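# Bridge lavender case over two blocks, blue block on top

## Task

Place the lavender case so it spans the red and green blocks, supported by both of them, then set the blue block standing upright on the case; at the end neither gripper may be touching any of the four objects.

## Robot and tools

Robot: two arms, left_arm and right_arm, each with a parallel two-finger gripper and a wrist camera. The fixed cameras are cam_high and cam_low; the wrist cameras are cam_left_wrist and cam_right_wrist. All images are 672x504.

Frames. The scene frame has its origin at table-top height, halfway between the nominal arm bases, with +z up and +x pointing out over the table; left_arm is on the +y side (these names are not image left/right). The calibrated bases are left_arm at (+0.020, +0.289, +0.003) m and right_arm at (+0.015, -0.236, +0.025) m, both turned only slightly about z. Each arm reports end_effector_position (metres) and end_effector_quat_wxyz in its own base frame. Fixed cameras and the table use the scene frame. Motion offsets use the axes of that arm's current Hand target. The gripper's fingers point along its +z and open and close along its y. The reported position is the spot between the pads, roughly 1 cm behind the fingertips. Reported poses can be a few cm off, more at long reach.

A row of numbers: every motion command uses 14 numbers in [-1, 1]. The first 7 are left_arm: dx, dy, dz, rx, ry, rz, opening. The next 7 are the same for right_arm. Always send all 14, even if one arm stays still. dx..rz are an offset, not a pose. They are measured from that arm's Hand target at the moment the action or move begins, along that target's own axes. 1.0 equals 0.6 m of travel or 180 degrees of turn. rx, ry, rz form one rotation vector. Resending the same offset moves the arm further again. Opening is absolute: +1 is fully open (0.094 m) and -1 is closed. Sending six zeros re-requests the current Hand target. A 0 in the opening slot is a real half-open command, so repeat the present opening to leave a gripper unchanged.

execute_actions(actions, cameras): actions is a list of actions. Each action is a table of up to 15 rows, one per 1/30 s step; a short table repeats its last row to fill 15 steps. Every row counts from the action's starting Hand target, not from the previous row. An empty list returns the state plus all camera images. cameras picks views by name, ["all"] or []; an unknown name invalidates the call.

move(target, speed, blend, opening_speed, grip_force, blocking, cameras): drives each gripper in a straight line toward its offset from the Hand target. target is one 14-number row or a list of up to 15 rows; every row in a list still counts from the same starting Hand targets. speed is in m/s, 0.002 to 2.9, default 0.25; turning is capped at twice that in rad/s. blend (m) rounds corners in a list; 0 stops at each point. opening_speed (per second on the -1..+1 scale, at least 0.2) closes or opens gradually. grip_force is newtons per pad, 10 to 50, one value or one per arm; it stays set, and lower values close slowly. blocking=false returns after about 0.5 s while the move keeps running. Paths do not avoid obstacles or the other arm. They end together, and any move stops after 10 s. The result adds a move: line: done means within 10 mm and 2 degrees; other endings include off_target, moving, held and fault. limits=paced means a pose was clipped; limits=held means a check held steps back.

wait(seconds 0 to 10) lets time run with commands held. stop brakes a running move. zoom_image(camera, region [x0,y0,x1,y1] in pixels, at most 504 by 504) enlarges a part of the newest image from that camera. read_manual gives licence texts only. finished_scene(scene) ends the current scene with its number; make no further calls in that reply.

Results: Hand target is the last commanded pose after clipping. Grippers often rest short of it, by friction or load, by up to a few cm; resend the gap as an offset if needed. grip_measured is the measured opening on the command scale. With nothing held it may read up to about 2.5 mm wide; on a squeezed hard part it reads a bit narrower than the part. grip_effort_nm is the gripper motor effort (negative closing) and is not pad force. Joint torques include the arm's own weight. Joint velocities "within noise" means the arm is still. Tool commands lists the present commands.

The controller limits orientation change to 40 degrees from the measured orientation per step. To grasp, open well beyond the part, close to about 0.06 below its width, and open well above grip_measured to let go.

Avoid the following:
- Dropping parts or letting go while they still move.
- Fast contact; speed and overshoot past contact raise the force.
- Pressing between the two arms or closing on the other gripper.
- Pressure on a wrist-camera cable.
- Knocking anything off the table.
- Routing a path near an arm's own base; go around it instead.
- Holding loads or stretched poses too long, since motors heat up: MOTOR HOT comes at 75 °C and a fault fold at 90 °C.

A blocked arm keeps pushing until commanded back. Loose objects may occasionally get nudged by outside pushes.

Each tool is called after "Call:" as name(argument=value, ...) on one line, values as JSON.

## Session

Call:
execute_actions(actions=[])

Scene clock: 0.00 s.
left_arm: end_effector_position=(+0.4102, -0.0245, +0.0944) grip_measured=+1.000 grip_effort_nm=n/a end_effector_quat_wxyz=(+0.574, +0.015, +0.819, +0.013) | right_arm: end_effector_position=(+0.3978, -0.0233, +0.1077) grip_measured=+1.000 grip_effort_nm=n/a end_effector_quat_wxyz=(+0.591, +0.035, +0.806, +0.008)
Joint positions: left_arm=[-0.109 1.592 0.42 0.821 -0.107 0.003 0.094] | right_arm=[-0.085 1.512 0.364 0.841 -0.054 0.04 0.094]
Joint velocities: within noise
Joint torques (N m): no reading
Motor temperatures (°C): left_arm=[25 30 37 38 29 27 26] | right_arm=[25 32 35 37 25 27 24]
Heat: left arm: 38 °C; right arm: 37 °C.
Hand target: left_arm +0.4107, -0.0232, +0.0955; +0.573, +0.013, +0.819, +0.016 | right_arm +0.4004, -0.0235, +0.1155; +0.602, +0.035, +0.798, +0.009
Tool commands: left_gripper/opening=+1.0 right_gripper/opening=+1.0

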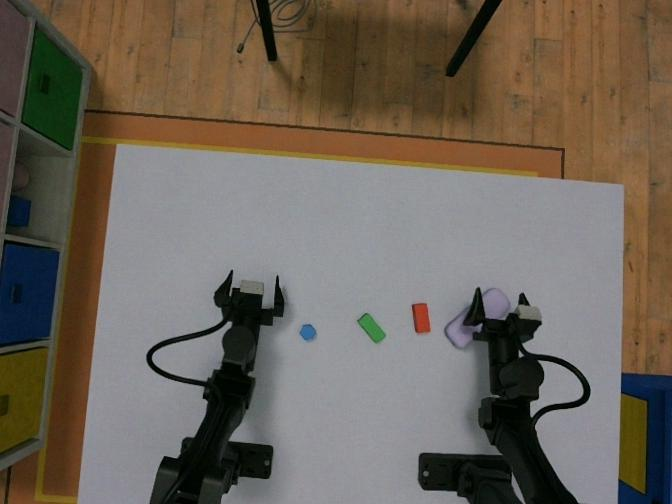

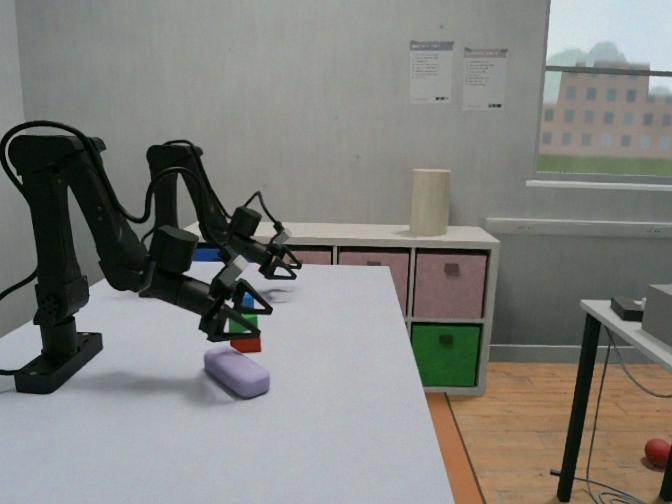

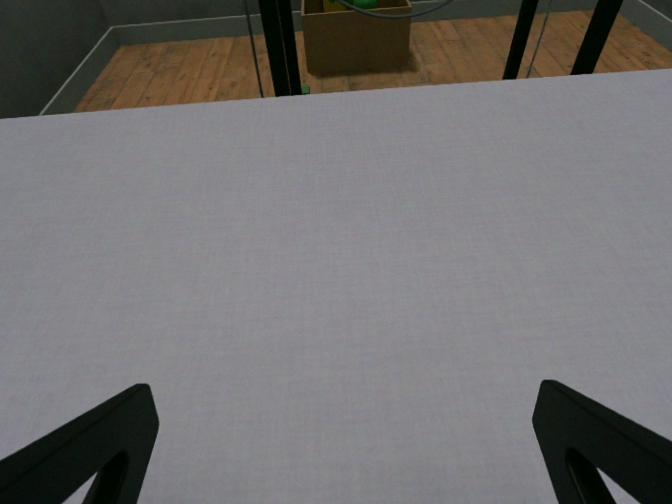

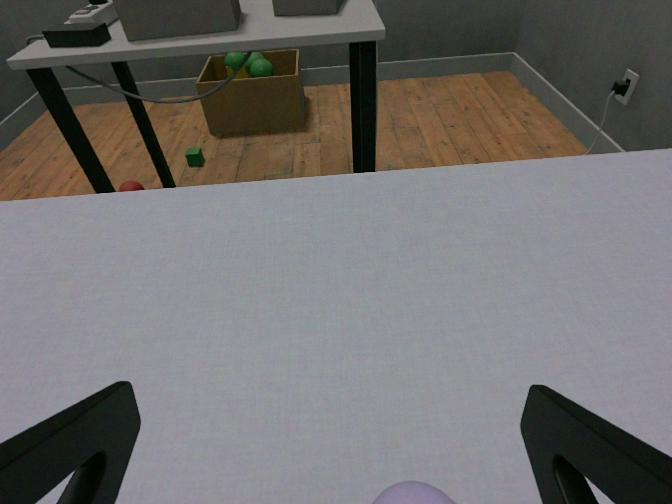

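Call:
zoom_image(camera="cam_high", region=[270, 250, 550, 370])

Call:
zoom_image(camera="cam_low", region=[140, 220, 340, 420])

Scaled by 1.800 from the camera's 672x504 image, which has a finer 960x720 frame.

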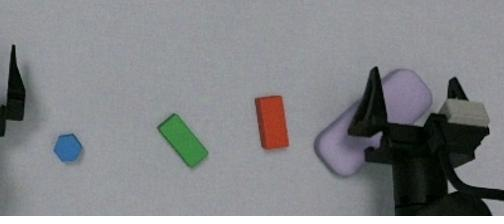

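Scaled by 2.520 from the camera's 672x504 image, which has a finer 960x720 frame.

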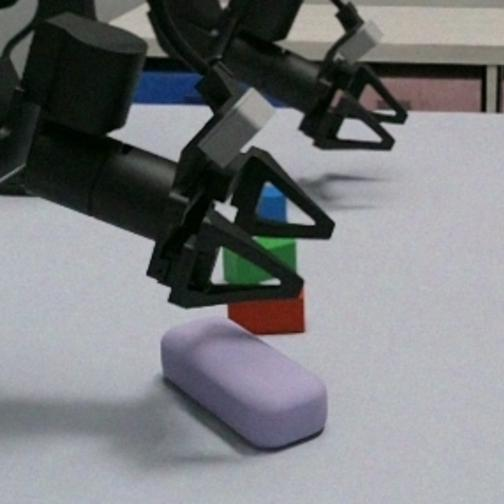

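Call:
move(target=[-0.227, -0.045, -0.226, 0.011, 0.388, -0.009, 1, -0.2157, 0.246, -0.183, 0.006, 0.411, -0.024, 1], speed=0.4, cameras=["all"])

Scene clock: 20.37 s.
left_arm: end_effector_position=(+0.3398, -0.0564, +0.2561) grip_measured=+1.000 grip_effort_nm=0.00 end_effector_quat_wxyz=(+0.131, +0.002, +0.991, -0.020) | right_arm: end_effector_position=(+0.3404, +0.1176, +0.2674) grip_measured=+1.000 grip_effort_nm=0.00 end_effector_quat_wxyz=(+0.144, -0.003, +0.989, +0.043)
Joint positions: left_arm=[-0.17 1.707 1.953 -1.551 -0.004 -0.165 0.094] | right_arm=[0.336 1.757 2.052 -1.564 0.012 0.328 0.094]
Joint torques (N m): left_arm=[-0.5 -8.36 7.19 0.37 0 -0.09] | right_arm=[0.14 -7.39 8.96 0.8 -0.11 0.06]
Heat: left arm: 39 °C; right arm: 40 °C.
Hand target: left_arm +0.3299, -0.0571, +0.2687; +0.001, -0.001, +1.000, +0.000 | right_arm +0.3370, +0.1181, +0.2783; +0.000, +0.000, +1.000, +0.000
Off the commanded pose: left_arm 0.016 m, 15 deg | right_arm 0.011 m, 17 deg.
joint sent to its limit (left arm) — joint 4 (wrist pitch), lower limit. The joint targets are off in orientation, not in position.
joint sent to its limit (right arm) — joint 4 (wrist pitch), lower limit. The joint targets are off in orientation, not in position.
move: off_target (left_arm, right_arm)

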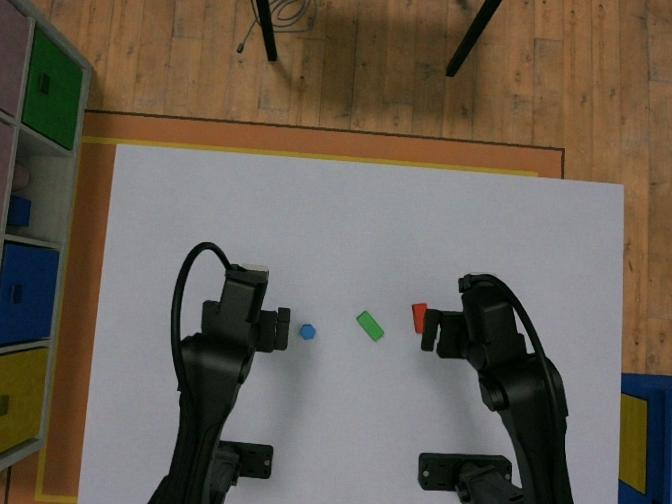

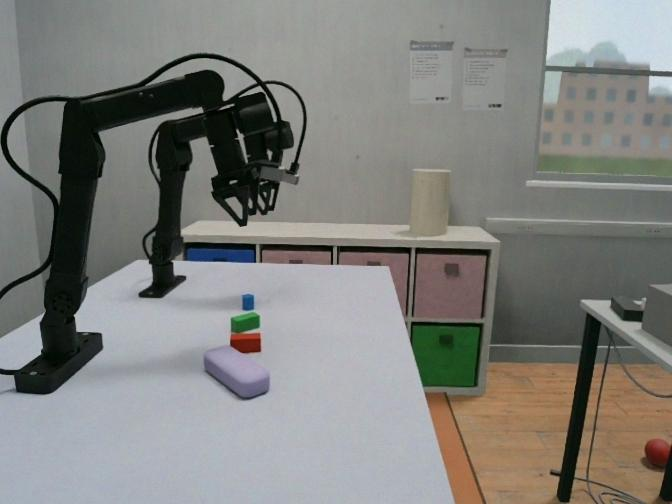

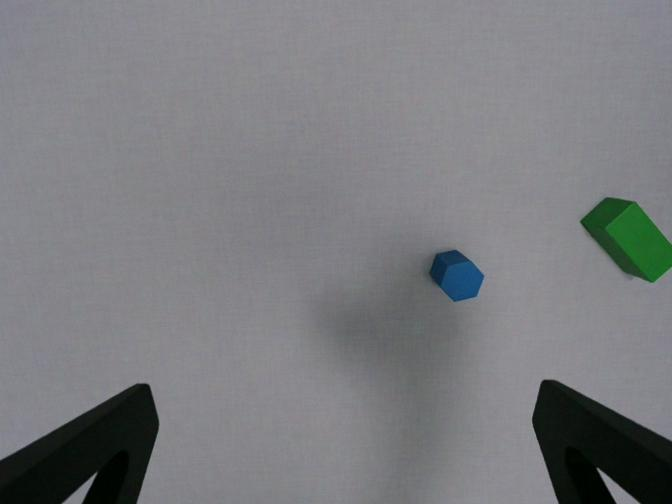

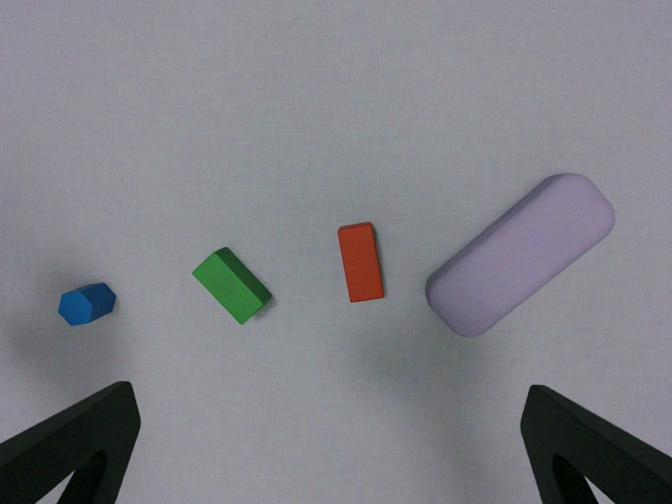

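Call:
zoom_image(camera="cam_left_wrist", region=[400, 180, 672, 320])

Call:
zoom_image(camera="cam_right_wrist", region=[40, 160, 400, 350])

Call:
zoom_image(camera="cam_low", region=[180, 270, 300, 410])

Scaled by 1.853 from the camera's 672x504 image, which has a finer 960x720 frame.

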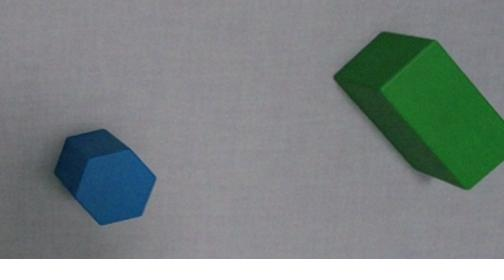

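Scaled by 1.400 from the camera's 672x504 image, which has a finer 960x720 frame.

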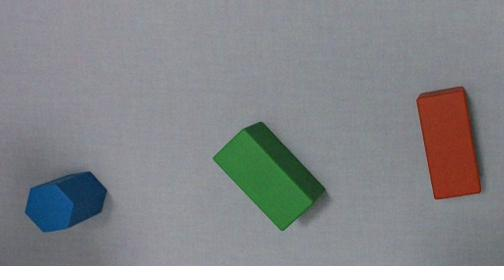

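Scaled by 3.600 from the camera's 672x504 image, which has a finer 960x720 frame.

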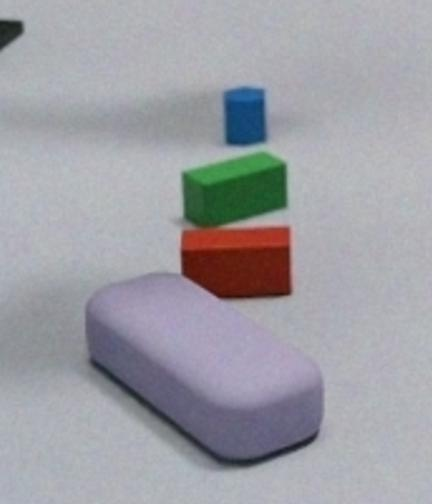

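Call:
move(target=[0.0285, -0.179, 0.348, 0, 0, 0.111, 1, -0.0067, -0.221, 0.364, 0, 0, 0.268, 1], speed=0.3, cameras=["all"])

Scene clock: 47.80 s.
left_arm: end_effector_position=(+0.3157, -0.1647, +0.0675) grip_measured=+1.000 grip_effort_nm=0.00 end_effector_quat_wxyz=(+0.009, +0.167, +0.986, -0.003) | right_arm: end_effector_position=(+0.3439, -0.0158, +0.0666) grip_measured=+1.000 grip_effort_nm=0.00 end_effector_quat_wxyz=(+0.010, +0.405, +0.914, +0.000)
Joint positions: left_arm=[-0.484 1.896 1.453 -1.109 0 -0.149 0.094] | right_arm=[-0.045 1.854 1.394 -1.093 0.007 0.789 0.094]
Joint torques (N m): left_arm=[-0.31 -6.83 5.05 0.29 -0.04 0.12] | right_arm=[0.17 -6.72 5.75 0.45 -0.08 0.08]
Heat: left arm: 39 °C; right arm: 37 °C.
Hand target: left_arm +0.3135, -0.1647, +0.0598; +0.001, +0.173, +0.985, +0.000 | right_arm +0.3411, -0.0144, +0.0599; +0.000, +0.409, +0.913, +0.000
Off the commanded pose: left_arm 0.008 m, 1 deg | right_arm 0.007 m, 1 deg.
move: done

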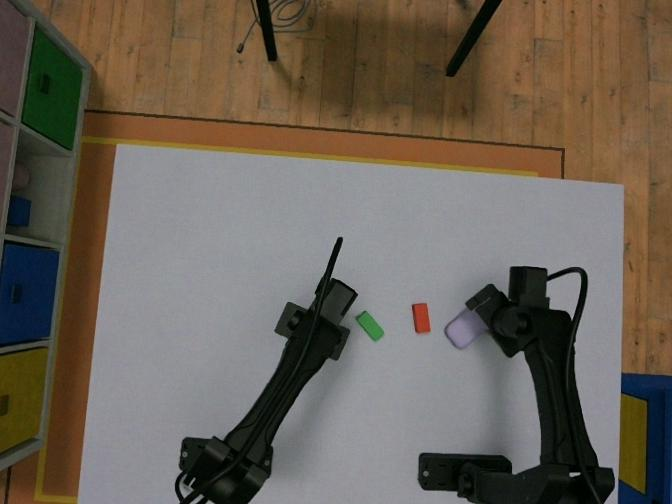

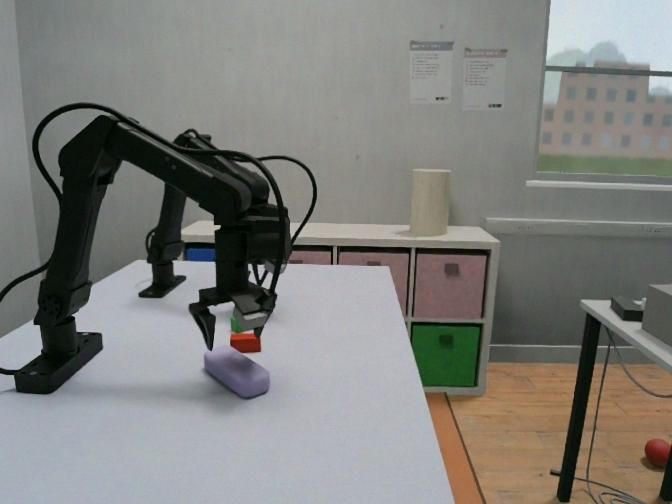

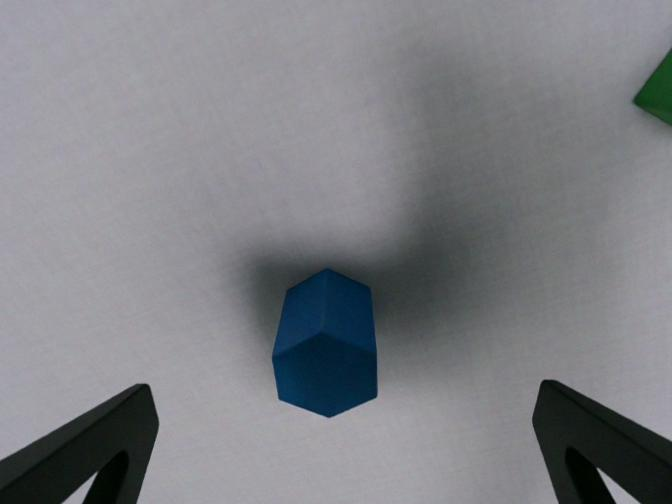

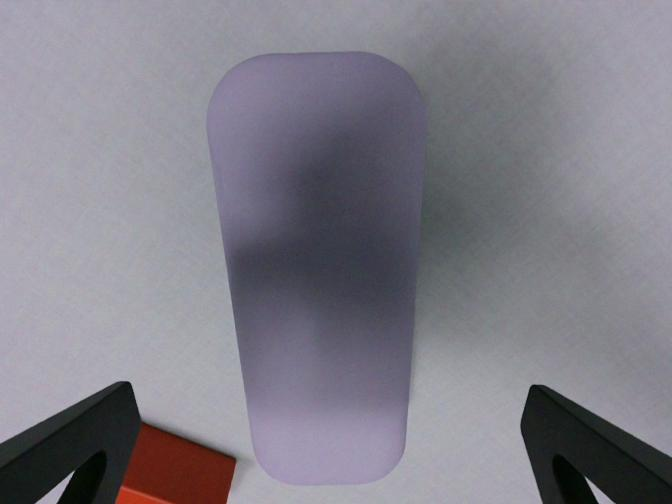

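Call:
move(target=[0.0167, 0.0033, 0.075, 0, 0, 0, 1, 0.0167, 0.0067, 0.105, 0, 0, 0, 1], speed=0.15, cameras=["all"])

Scene clock: 59.63 s.
left_arm: end_effector_position=(+0.3081, -0.1607, +0.0237) grip_measured=+1.000 grip_effort_nm=0.01 end_effector_quat_wxyz=(+0.011, +0.167, +0.986, -0.003) | right_arm: end_effector_position=(+0.3408, -0.0066, +0.0036) grip_measured=+1.000 grip_effort_nm=0.00 end_effector_quat_wxyz=(+0.008, +0.407, +0.913, +0.001)
Joint positions: left_arm=[-0.484 1.91 1.29 -0.929 0 -0.148 0.094] | right_arm=[-0.02 1.923 1.222 -0.853 0.004 0.818 0.094]
Joint torques (N m): left_arm=[-0.14 -6.48 4.64 0.32 -0.04 0.12] | right_arm=[0.54 -6.8 5.41 0.48 -0.06 0.09]
Heat: left arm: 39 °C; right arm: 36 °C.
Hand target: left_arm +0.3050, -0.1595, +0.0149; +0.001, +0.173, +0.985, +0.000 | right_arm +0.3375, -0.0042, -0.0030; +0.000, +0.409, +0.913, +0.000
Off the commanded pose: left_arm 0.010 m, 1 deg | right_arm 0.008 m, 1 deg.
move: done

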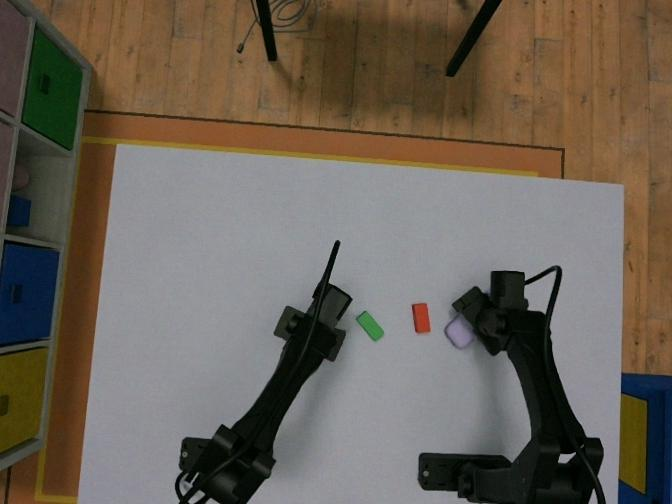

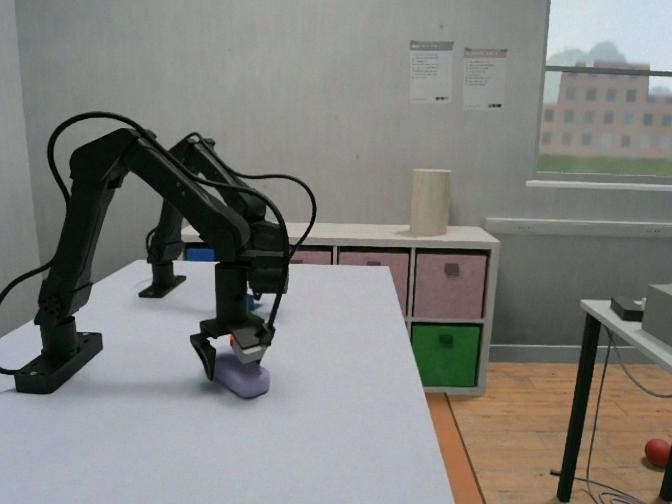

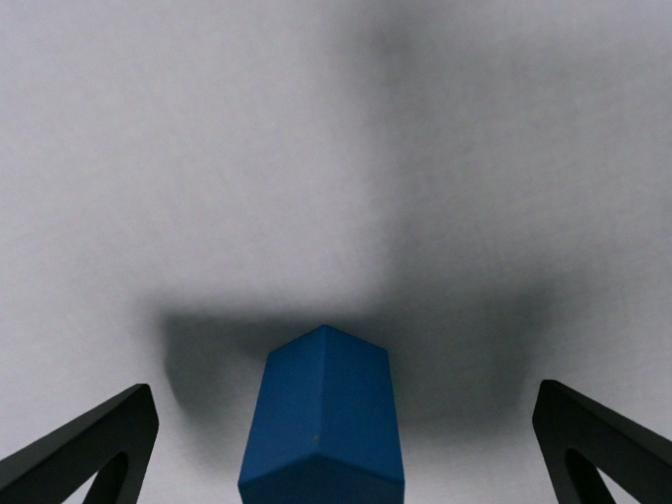

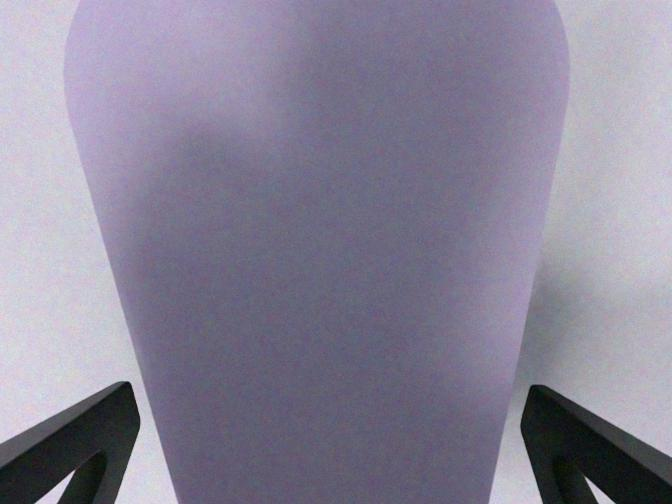

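Call:
move(target=[[0.01, 0.0033, 0, 0, 0, 0, 1, 0, 0, 0, 0, 0, 0, 1], [0.01, 0.0033, 0, 0, 0, 0, -0.6, 0, 0, 0, 0, 0, 0, 0.1], [0.01, 0.0033, -0.17, 0, 0, 0, -0.6, 0, 0, -0.125, 0, 0, 0, 0.1]], speed=0.2, opening_speed=1.5, cameras=["all"])

Scene clock: 68.27 s.
left_arm: end_effector_position=(+0.2996, -0.1562, +0.1080) grip_measured=-0.358 grip_effort_nm=-1.03 end_effector_quat_wxyz=(-0.004, +0.169, +0.986, +0.001) | right_arm: end_effector_position=(+0.3325, -0.0065, +0.0586) grip_measured=+0.327 grip_effort_nm=-1.03 end_effector_quat_wxyz=(-0.014, +0.407, +0.913, -0.008)
Joint positions: left_arm=[-0.484 1.832 1.532 -1.278 0 -0.144 0.03] | right_arm=[-0.02 1.864 1.374 -1.112 0.004 0.819 0.062]
Joint torques (N m): left_arm=[0.12 -8.38 7.64 -0.07 -0.04 0.12] | right_arm=[0.55 -9.14 8.85 0.11 -0.06 0.08]
Heat: left arm: 38 °C; right arm: 36 °C.
Hand target: left_arm +0.2997, -0.1555, +0.1168; +0.001, +0.173, +0.985, +0.000 | right_arm +0.3375, -0.0043, +0.0719; +0.000, +0.409, +0.913, +0.000
Off the commanded pose: left_arm 0.009 m, 1 deg | right_arm 0.014 m, 2 deg.
move: off_target (right_arm)

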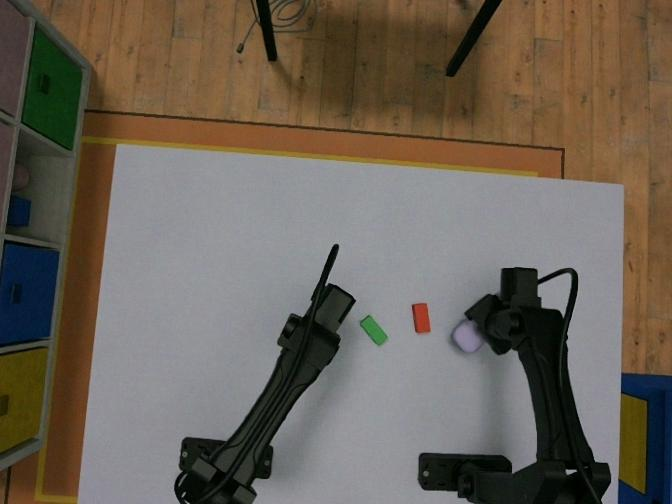

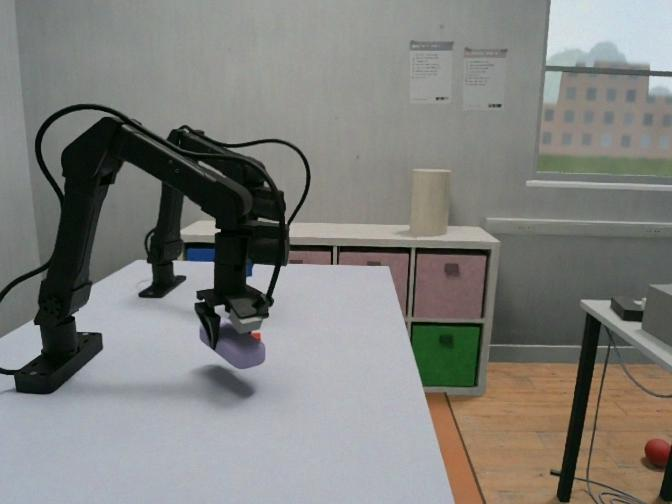

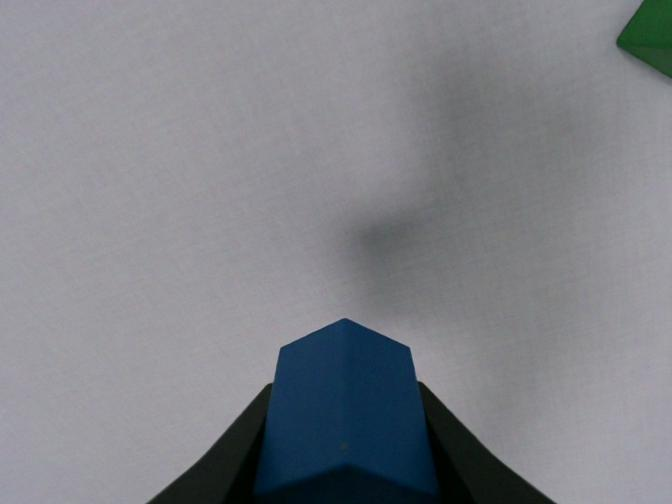

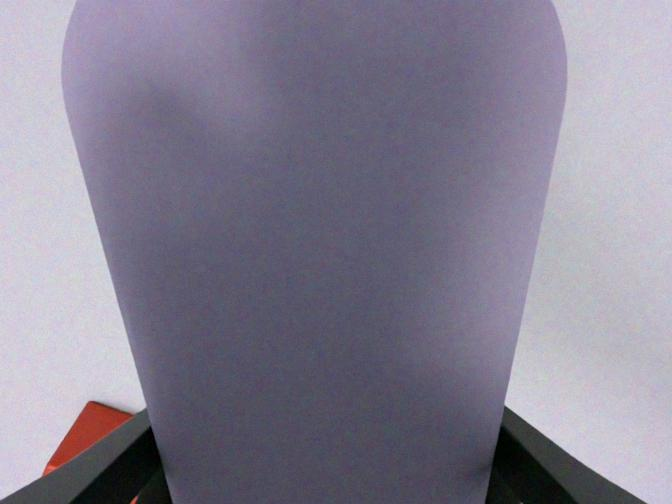

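Call:
zoom_image(camera="cam_high", region=[270, 250, 550, 370])

Scaled by 1.800 from the camera's 672x504 image, which has a finer 960x720 frame.

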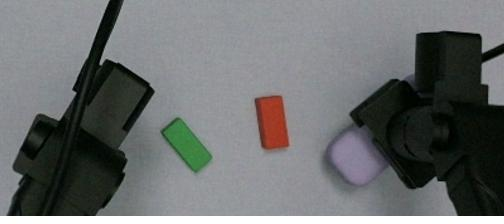

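Call:
move(target=[0.034, 0.094, -0.067, 0, 0, 0, -0.6, 0.25, 0.168, -0.03, 0, 0, 0.145, 0.1], speed=0.2, cameras=["all"])

Scene clock: 78.87 s.
left_arm: end_effector_position=(+0.2992, -0.0972, +0.1428) grip_measured=-0.358 grip_effort_nm=-1.02 end_effector_quat_wxyz=(-0.013, +0.170, +0.985, +0.002) | right_arm: end_effector_position=(+0.3079, +0.1749, +0.0876) grip_measured=+0.327 grip_effort_nm=-1.03 end_effector_quat_wxyz=(-0.002, +0.598, +0.802, +0.003)
Joint positions: left_arm=[-0.317 1.76 1.581 -1.418 0 0.025 0.03] | right_arm=[0.511 1.89 1.526 -1.202 -0.006 1.792 0.062]
Joint torques (N m): left_arm=[0.42 -8.79 8.25 -0.13 -0.03 0.12] | right_arm=[-0.18 -6.63 9.98 0.17 0.03 0.13]
Heat: left arm: 39 °C; right arm: 36 °C.
Hand target: left_arm +0.2996, -0.0956, +0.1571; +0.002, +0.173, +0.985, +0.000 | right_arm +0.3128, +0.1749, +0.0900; +0.000, +0.604, +0.797, +0.000
Off the commanded pose: left_arm 0.014 m, 2 deg | right_arm 0.005 m, 1 deg.
move: off_target (left_arm)

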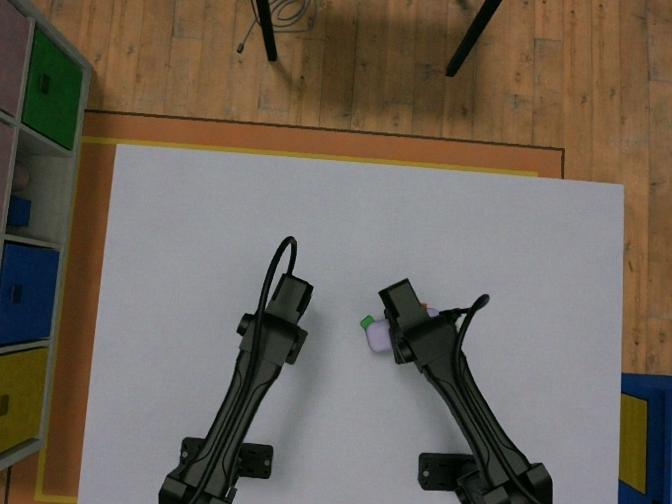

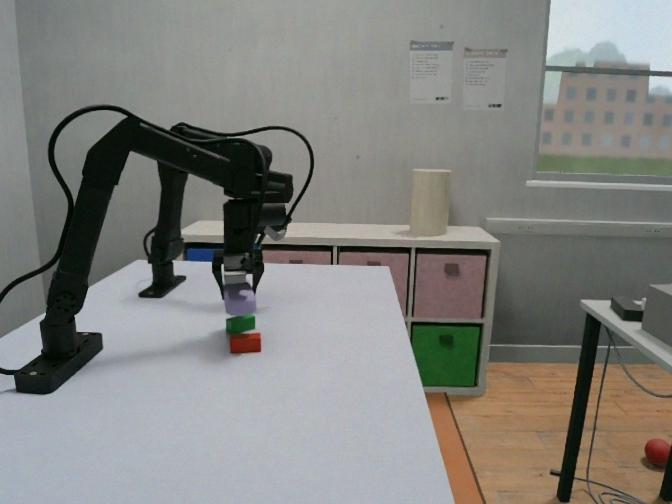

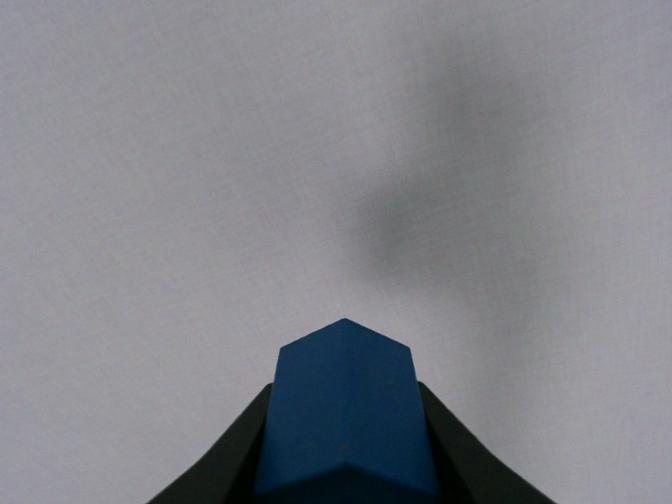

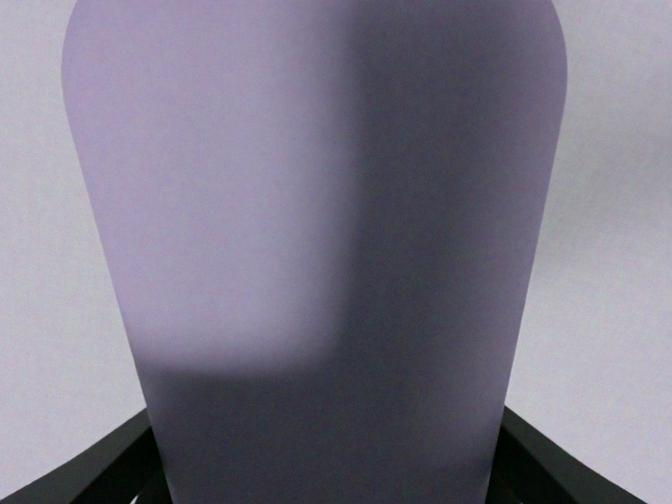

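Call:
zoom_image(camera="cam_high", region=[340, 270, 480, 370])

Call:
zoom_image(camera="cam_low", region=[180, 240, 300, 370])

Scaled by 3.600 from the camera's 672x504 image, which has a finer 960x720 frame.

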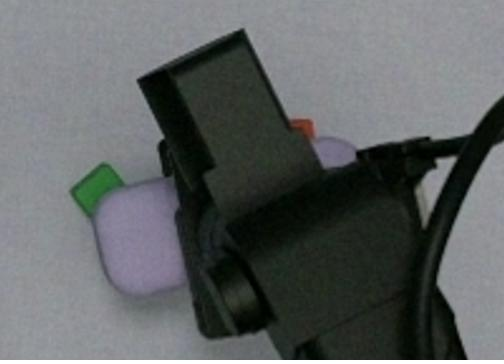

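Scaled by 3.877 from the camera's 672x504 image, which has a finer 960x720 frame.

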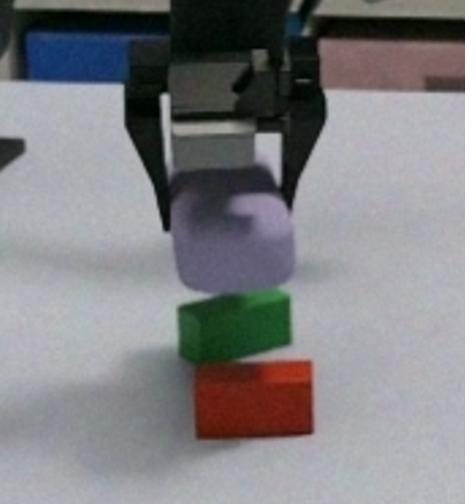

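Call:
move(target=[0, 0, 0, 0, 0, 0, -0.6, 0, 0, 0.097, 0, 0, 0, 0.1], speed=0.08, cameras=["cam_low", "cam_high"])

Call:
zoom_image(camera="cam_low", region=[180, 240, 300, 370])

Scene clock: 87.80 s.
left_arm: end_effector_position=(+0.2992, -0.0972, +0.1428) grip_measured=-0.358 grip_effort_nm=-1.02 end_effector_quat_wxyz=(-0.013, +0.170, +0.985, +0.002) | right_arm: end_effector_position=(+0.3154, +0.1792, +0.0397) grip_measured=+0.327 grip_effort_nm=-1.03 end_effector_quat_wxyz=(+0.003, +0.598, +0.802, +0.013)
Joint positions: left_arm=[-0.317 1.76 1.581 -1.418 0 0.025 0.03] | right_arm=[0.511 1.942 1.402 -1.006 -0.006 1.793 0.062]
Joint torques (N m): left_arm=[0.39 -8.76 8.24 -0.13 -0.04 0.13] | right_arm=[-0.18 -7.1 5.63 0.42 0.04 0.13]
Heat: left arm: 39 °C; right arm: 36 °C.
Hand target: left_arm +0.2995, -0.0955, +0.1571; +0.001, +0.173, +0.985, +0.000 | right_arm +0.3126, +0.1748, +0.0317; +0.000, +0.604, +0.797, +0.000
Off the commanded pose: left_arm 0.014 m, 2 deg | right_arm 0.009 m, 2 deg.
move: off_target (left_arm)
Images, in order (width x height): cam_high 672x504, cam_low 672x504.

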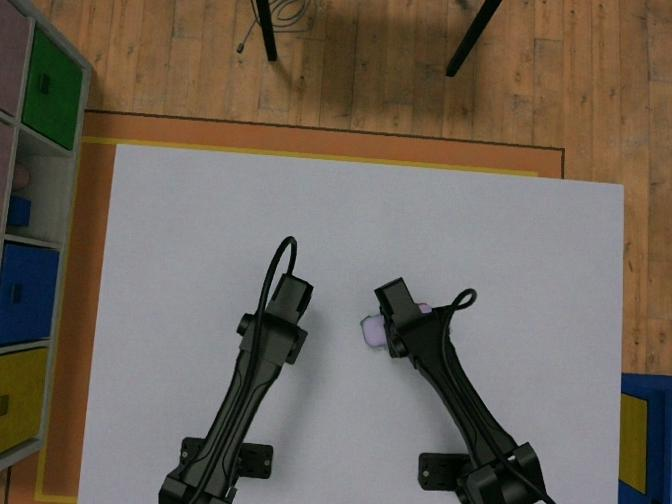

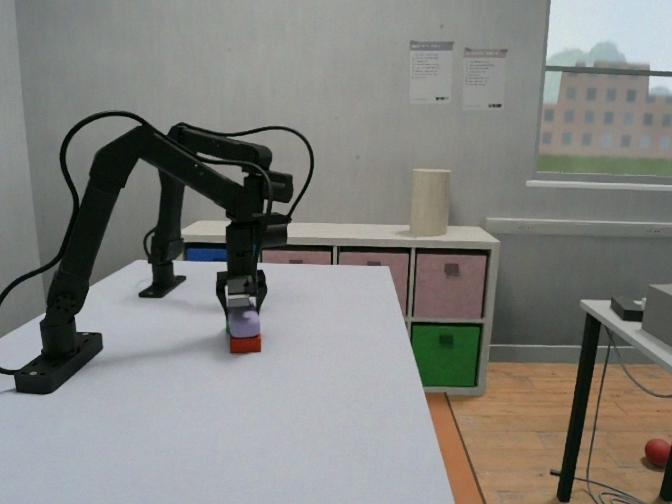

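Scaled by 3.877 from the camera's 672x504 image, which has a finer 960x720 frame.

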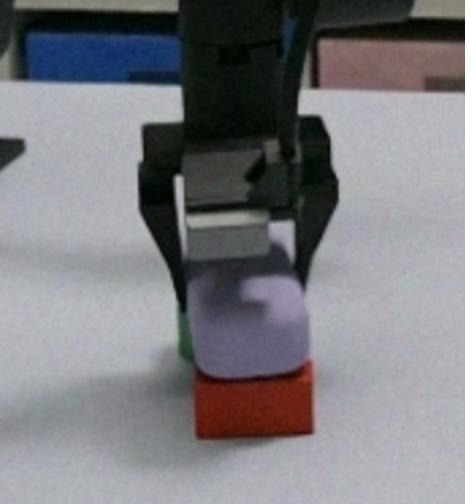

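Call:
move(target=[0, 0, 0, 0, 0, 0, -0.6, 0, 0, 0.011, 0, 0, 0, 0.1], speed=0.05)

Scene clock: 89.80 s.
left_arm: end_effector_position=(+0.2992, -0.0972, +0.1428) grip_measured=-0.358 grip_effort_nm=-1.03 end_effector_quat_wxyz=(-0.013, +0.170, +0.985, +0.002) | right_arm: end_effector_position=(+0.3158, +0.1794, +0.0368) grip_measured=+0.327 grip_effort_nm=-1.03 end_effector_quat_wxyz=(+0.004, +0.598, +0.801, +0.015)
Joint positions: left_arm=[-0.317 1.76 1.581 -1.418 0 0.025 0.03] | right_arm=[0.511 1.942 1.39 -0.989 -0.006 1.793 0.062]
Joint torques (N m): left_arm=[0.39 -8.76 8.24 -0.13 -0.03 0.13] | right_arm=[-0.14 -6.63 5.3 0.52 0.04 0.1]
Heat: left arm: 39 °C; right arm: 35 °C.
Hand target: left_arm +0.2995, -0.0955, +0.1571; +0.001, +0.173, +0.985, +0.000 | right_arm +0.3126, +0.1748, +0.0251; +0.000, +0.604, +0.797, +0.000
Off the commanded pose: left_arm 0.014 m, 2 deg | right_arm 0.013 m, 2 deg.
move: off_target (left_arm, right_arm)

Call:
move(target=[[0, 0, 0, 0, 0, 0, -0.6, 0, 0, 0, 0, 0, 0, 0.75], [0, 0, 0, 0, 0, 0, -0.6, 0, 0, -0.167, 0, 0, 0, 0.75], [-0.135, -0.226, 0, 0, 0, 0, -0.6, -0.3075, -0.138, -0.167, 0, 0, 0, 0.75]], speed=0.2, opening_speed=1.0, blend=[0, 0.03, 0], cameras=["all"])

Scene clock: 99.33 s.
left_arm: end_effector_position=(+0.3300, -0.2521, +0.1588) grip_measured=-0.358 grip_effort_nm=-1.03 end_effector_quat_wxyz=(+0.020, +0.178, +0.984, -0.011) | right_arm: end_effector_position=(+0.2889, -0.0262, +0.1217) grip_measured=+0.748 grip_effort_nm=0.10 end_effector_quat_wxyz=(-0.003, +0.606, +0.796, -0.001)
Joint positions: left_arm=[-0.654 2.133 2.162 -1.554 0.002 -0.295 0.03] | right_arm=[-0.095 1.645 1.366 -1.297 -0.001 1.207 0.082]
Joint torques (N m): left_arm=[0.05 -8.12 8.2 -0.06 -0.06 -0.11] | right_arm=[0.36 -8.1 5.45 0.28 0 -0.02]
Motor temperatures (°C): left_arm=[24 35 39 34 28 26 27] | right_arm=[24 35 35 34 25 26 25]
Heat: left arm: 39 °C; right arm: 35 °C.
Hand target: left_arm +0.3295, -0.2505, +0.1571; +0.001, +0.173, +0.985, +0.000 | right_arm +0.2828, -0.0252, +0.1253; +0.000, +0.604, +0.797, +0.000
Off the commanded pose: left_arm 0.002 m, 3 deg | right_arm 0.007 m, 0 deg.
joint sent to its limit (left arm) — joint 4 (wrist pitch), lower limit. The joint targets still meet the commanded pose.
move: off_target (left_arm)

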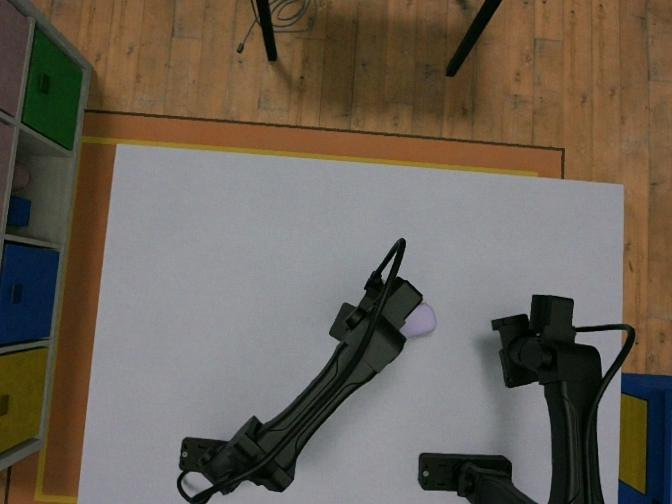

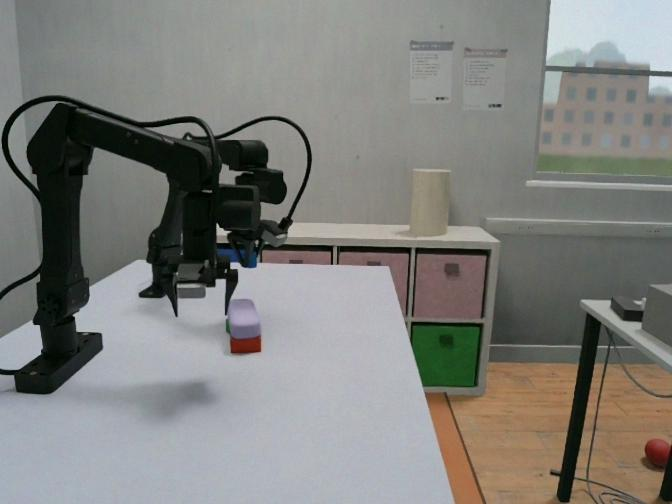

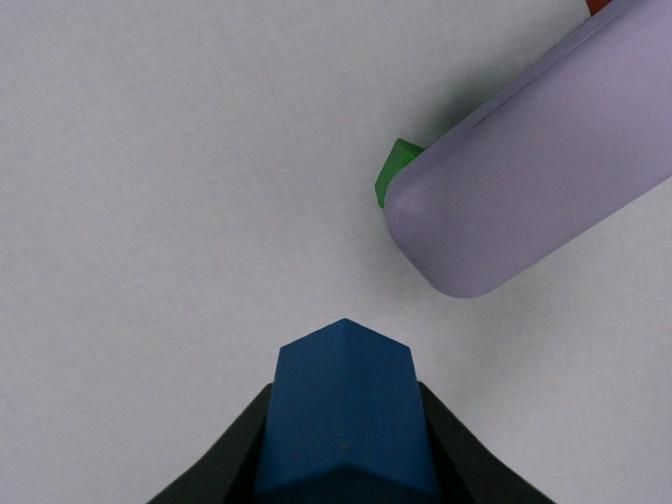

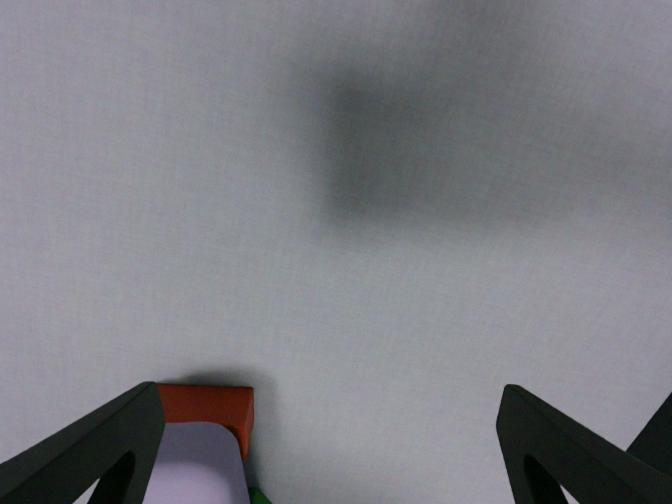

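Call:
move(target=[-0.0823, -0.175, 0.0533, 0, 0, 0, -0.6, 0, 0, 0, 0, 0, 0, 0.75], speed=0.2, cameras=["all"])

Call:
zoom_image(camera="cam_low", region=[180, 240, 300, 370])

Scene clock: 112.07 s.
left_arm: end_effector_position=(+0.3407, -0.3690, +0.1310) grip_measured=-0.358 grip_effort_nm=-1.02 end_effector_quat_wxyz=(+0.066, +0.179, +0.980, -0.051) | right_arm: end_effector_position=(+0.2889, -0.0262, +0.1217) grip_measured=+0.748 grip_effort_nm=0.10 end_effector_quat_wxyz=(-0.003, +0.606, +0.796, -0.001)
Joint positions: left_arm=[-0.827 2.474 2.625 -1.554 0.002 -0.466 0.03] | right_arm=[-0.095 1.645 1.366 -1.297 -0.001 1.207 0.082]
Joint torques (N m): left_arm=[0.13 -9.95 8.12 0.19 -0.07 -0.11] | right_arm=[0.35 -8.1 5.41 0.28 0 -0.02]
Heat: left arm: 40 °C; right arm: 36 °C.
Hand target: left_arm +0.3403, -0.3661, +0.1253; +0.001, +0.173, +0.985, +0.000 | right_arm +0.2828, -0.0252, +0.1253; +0.000, +0.604, +0.797, +0.000
Off the commanded pose: left_arm 0.007 m, 10 deg | right_arm 0.007 m, 0 deg.
joint sent to its limit (left arm) — joint 4 (wrist pitch), lower limit. The joint targets are off in orientation, not in position.
move: off_target (left_arm)

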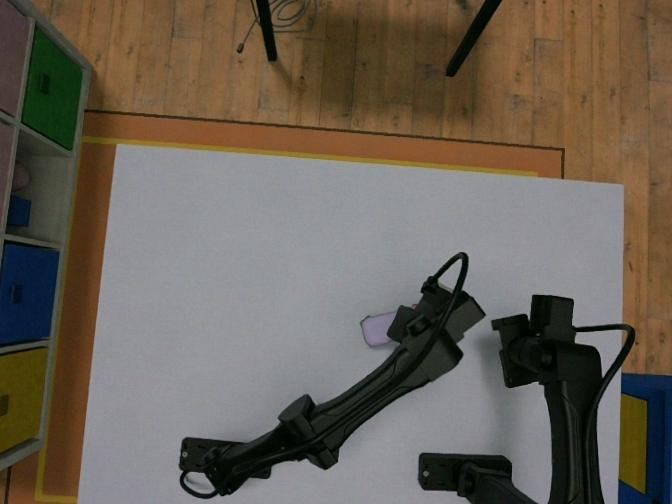

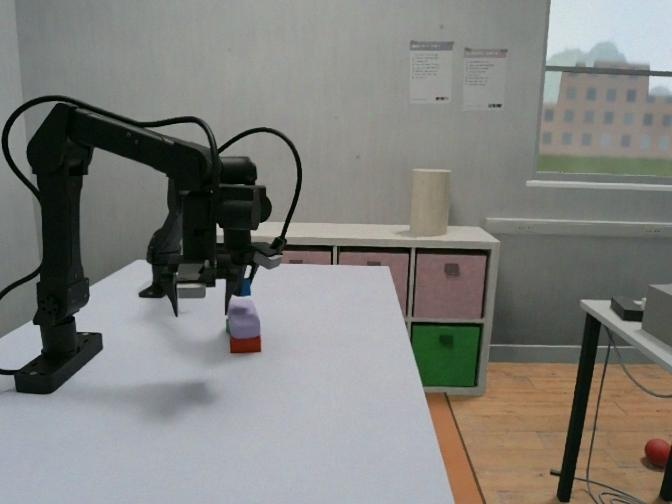

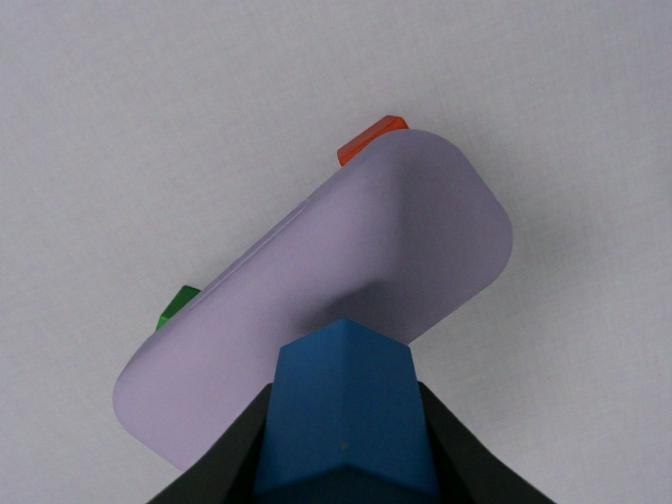

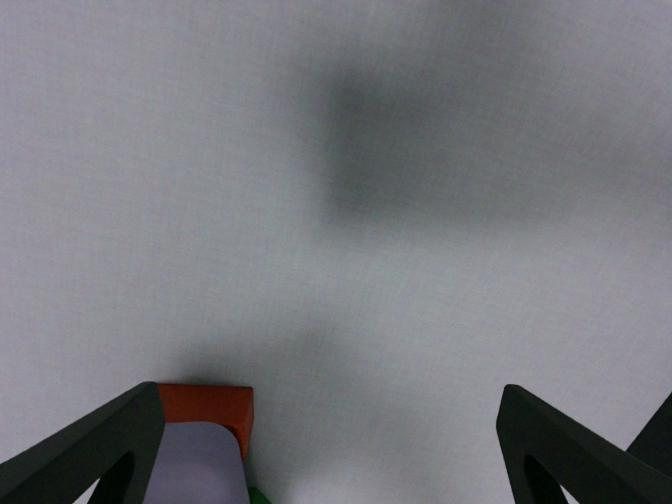

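Scaled by 3.877 from the camera's 672x504 image, which has a finer 960x720 frame.

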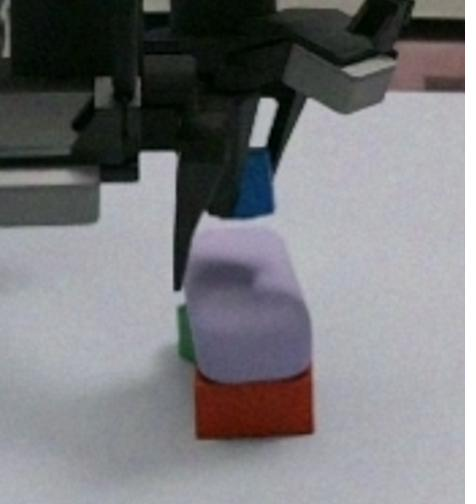

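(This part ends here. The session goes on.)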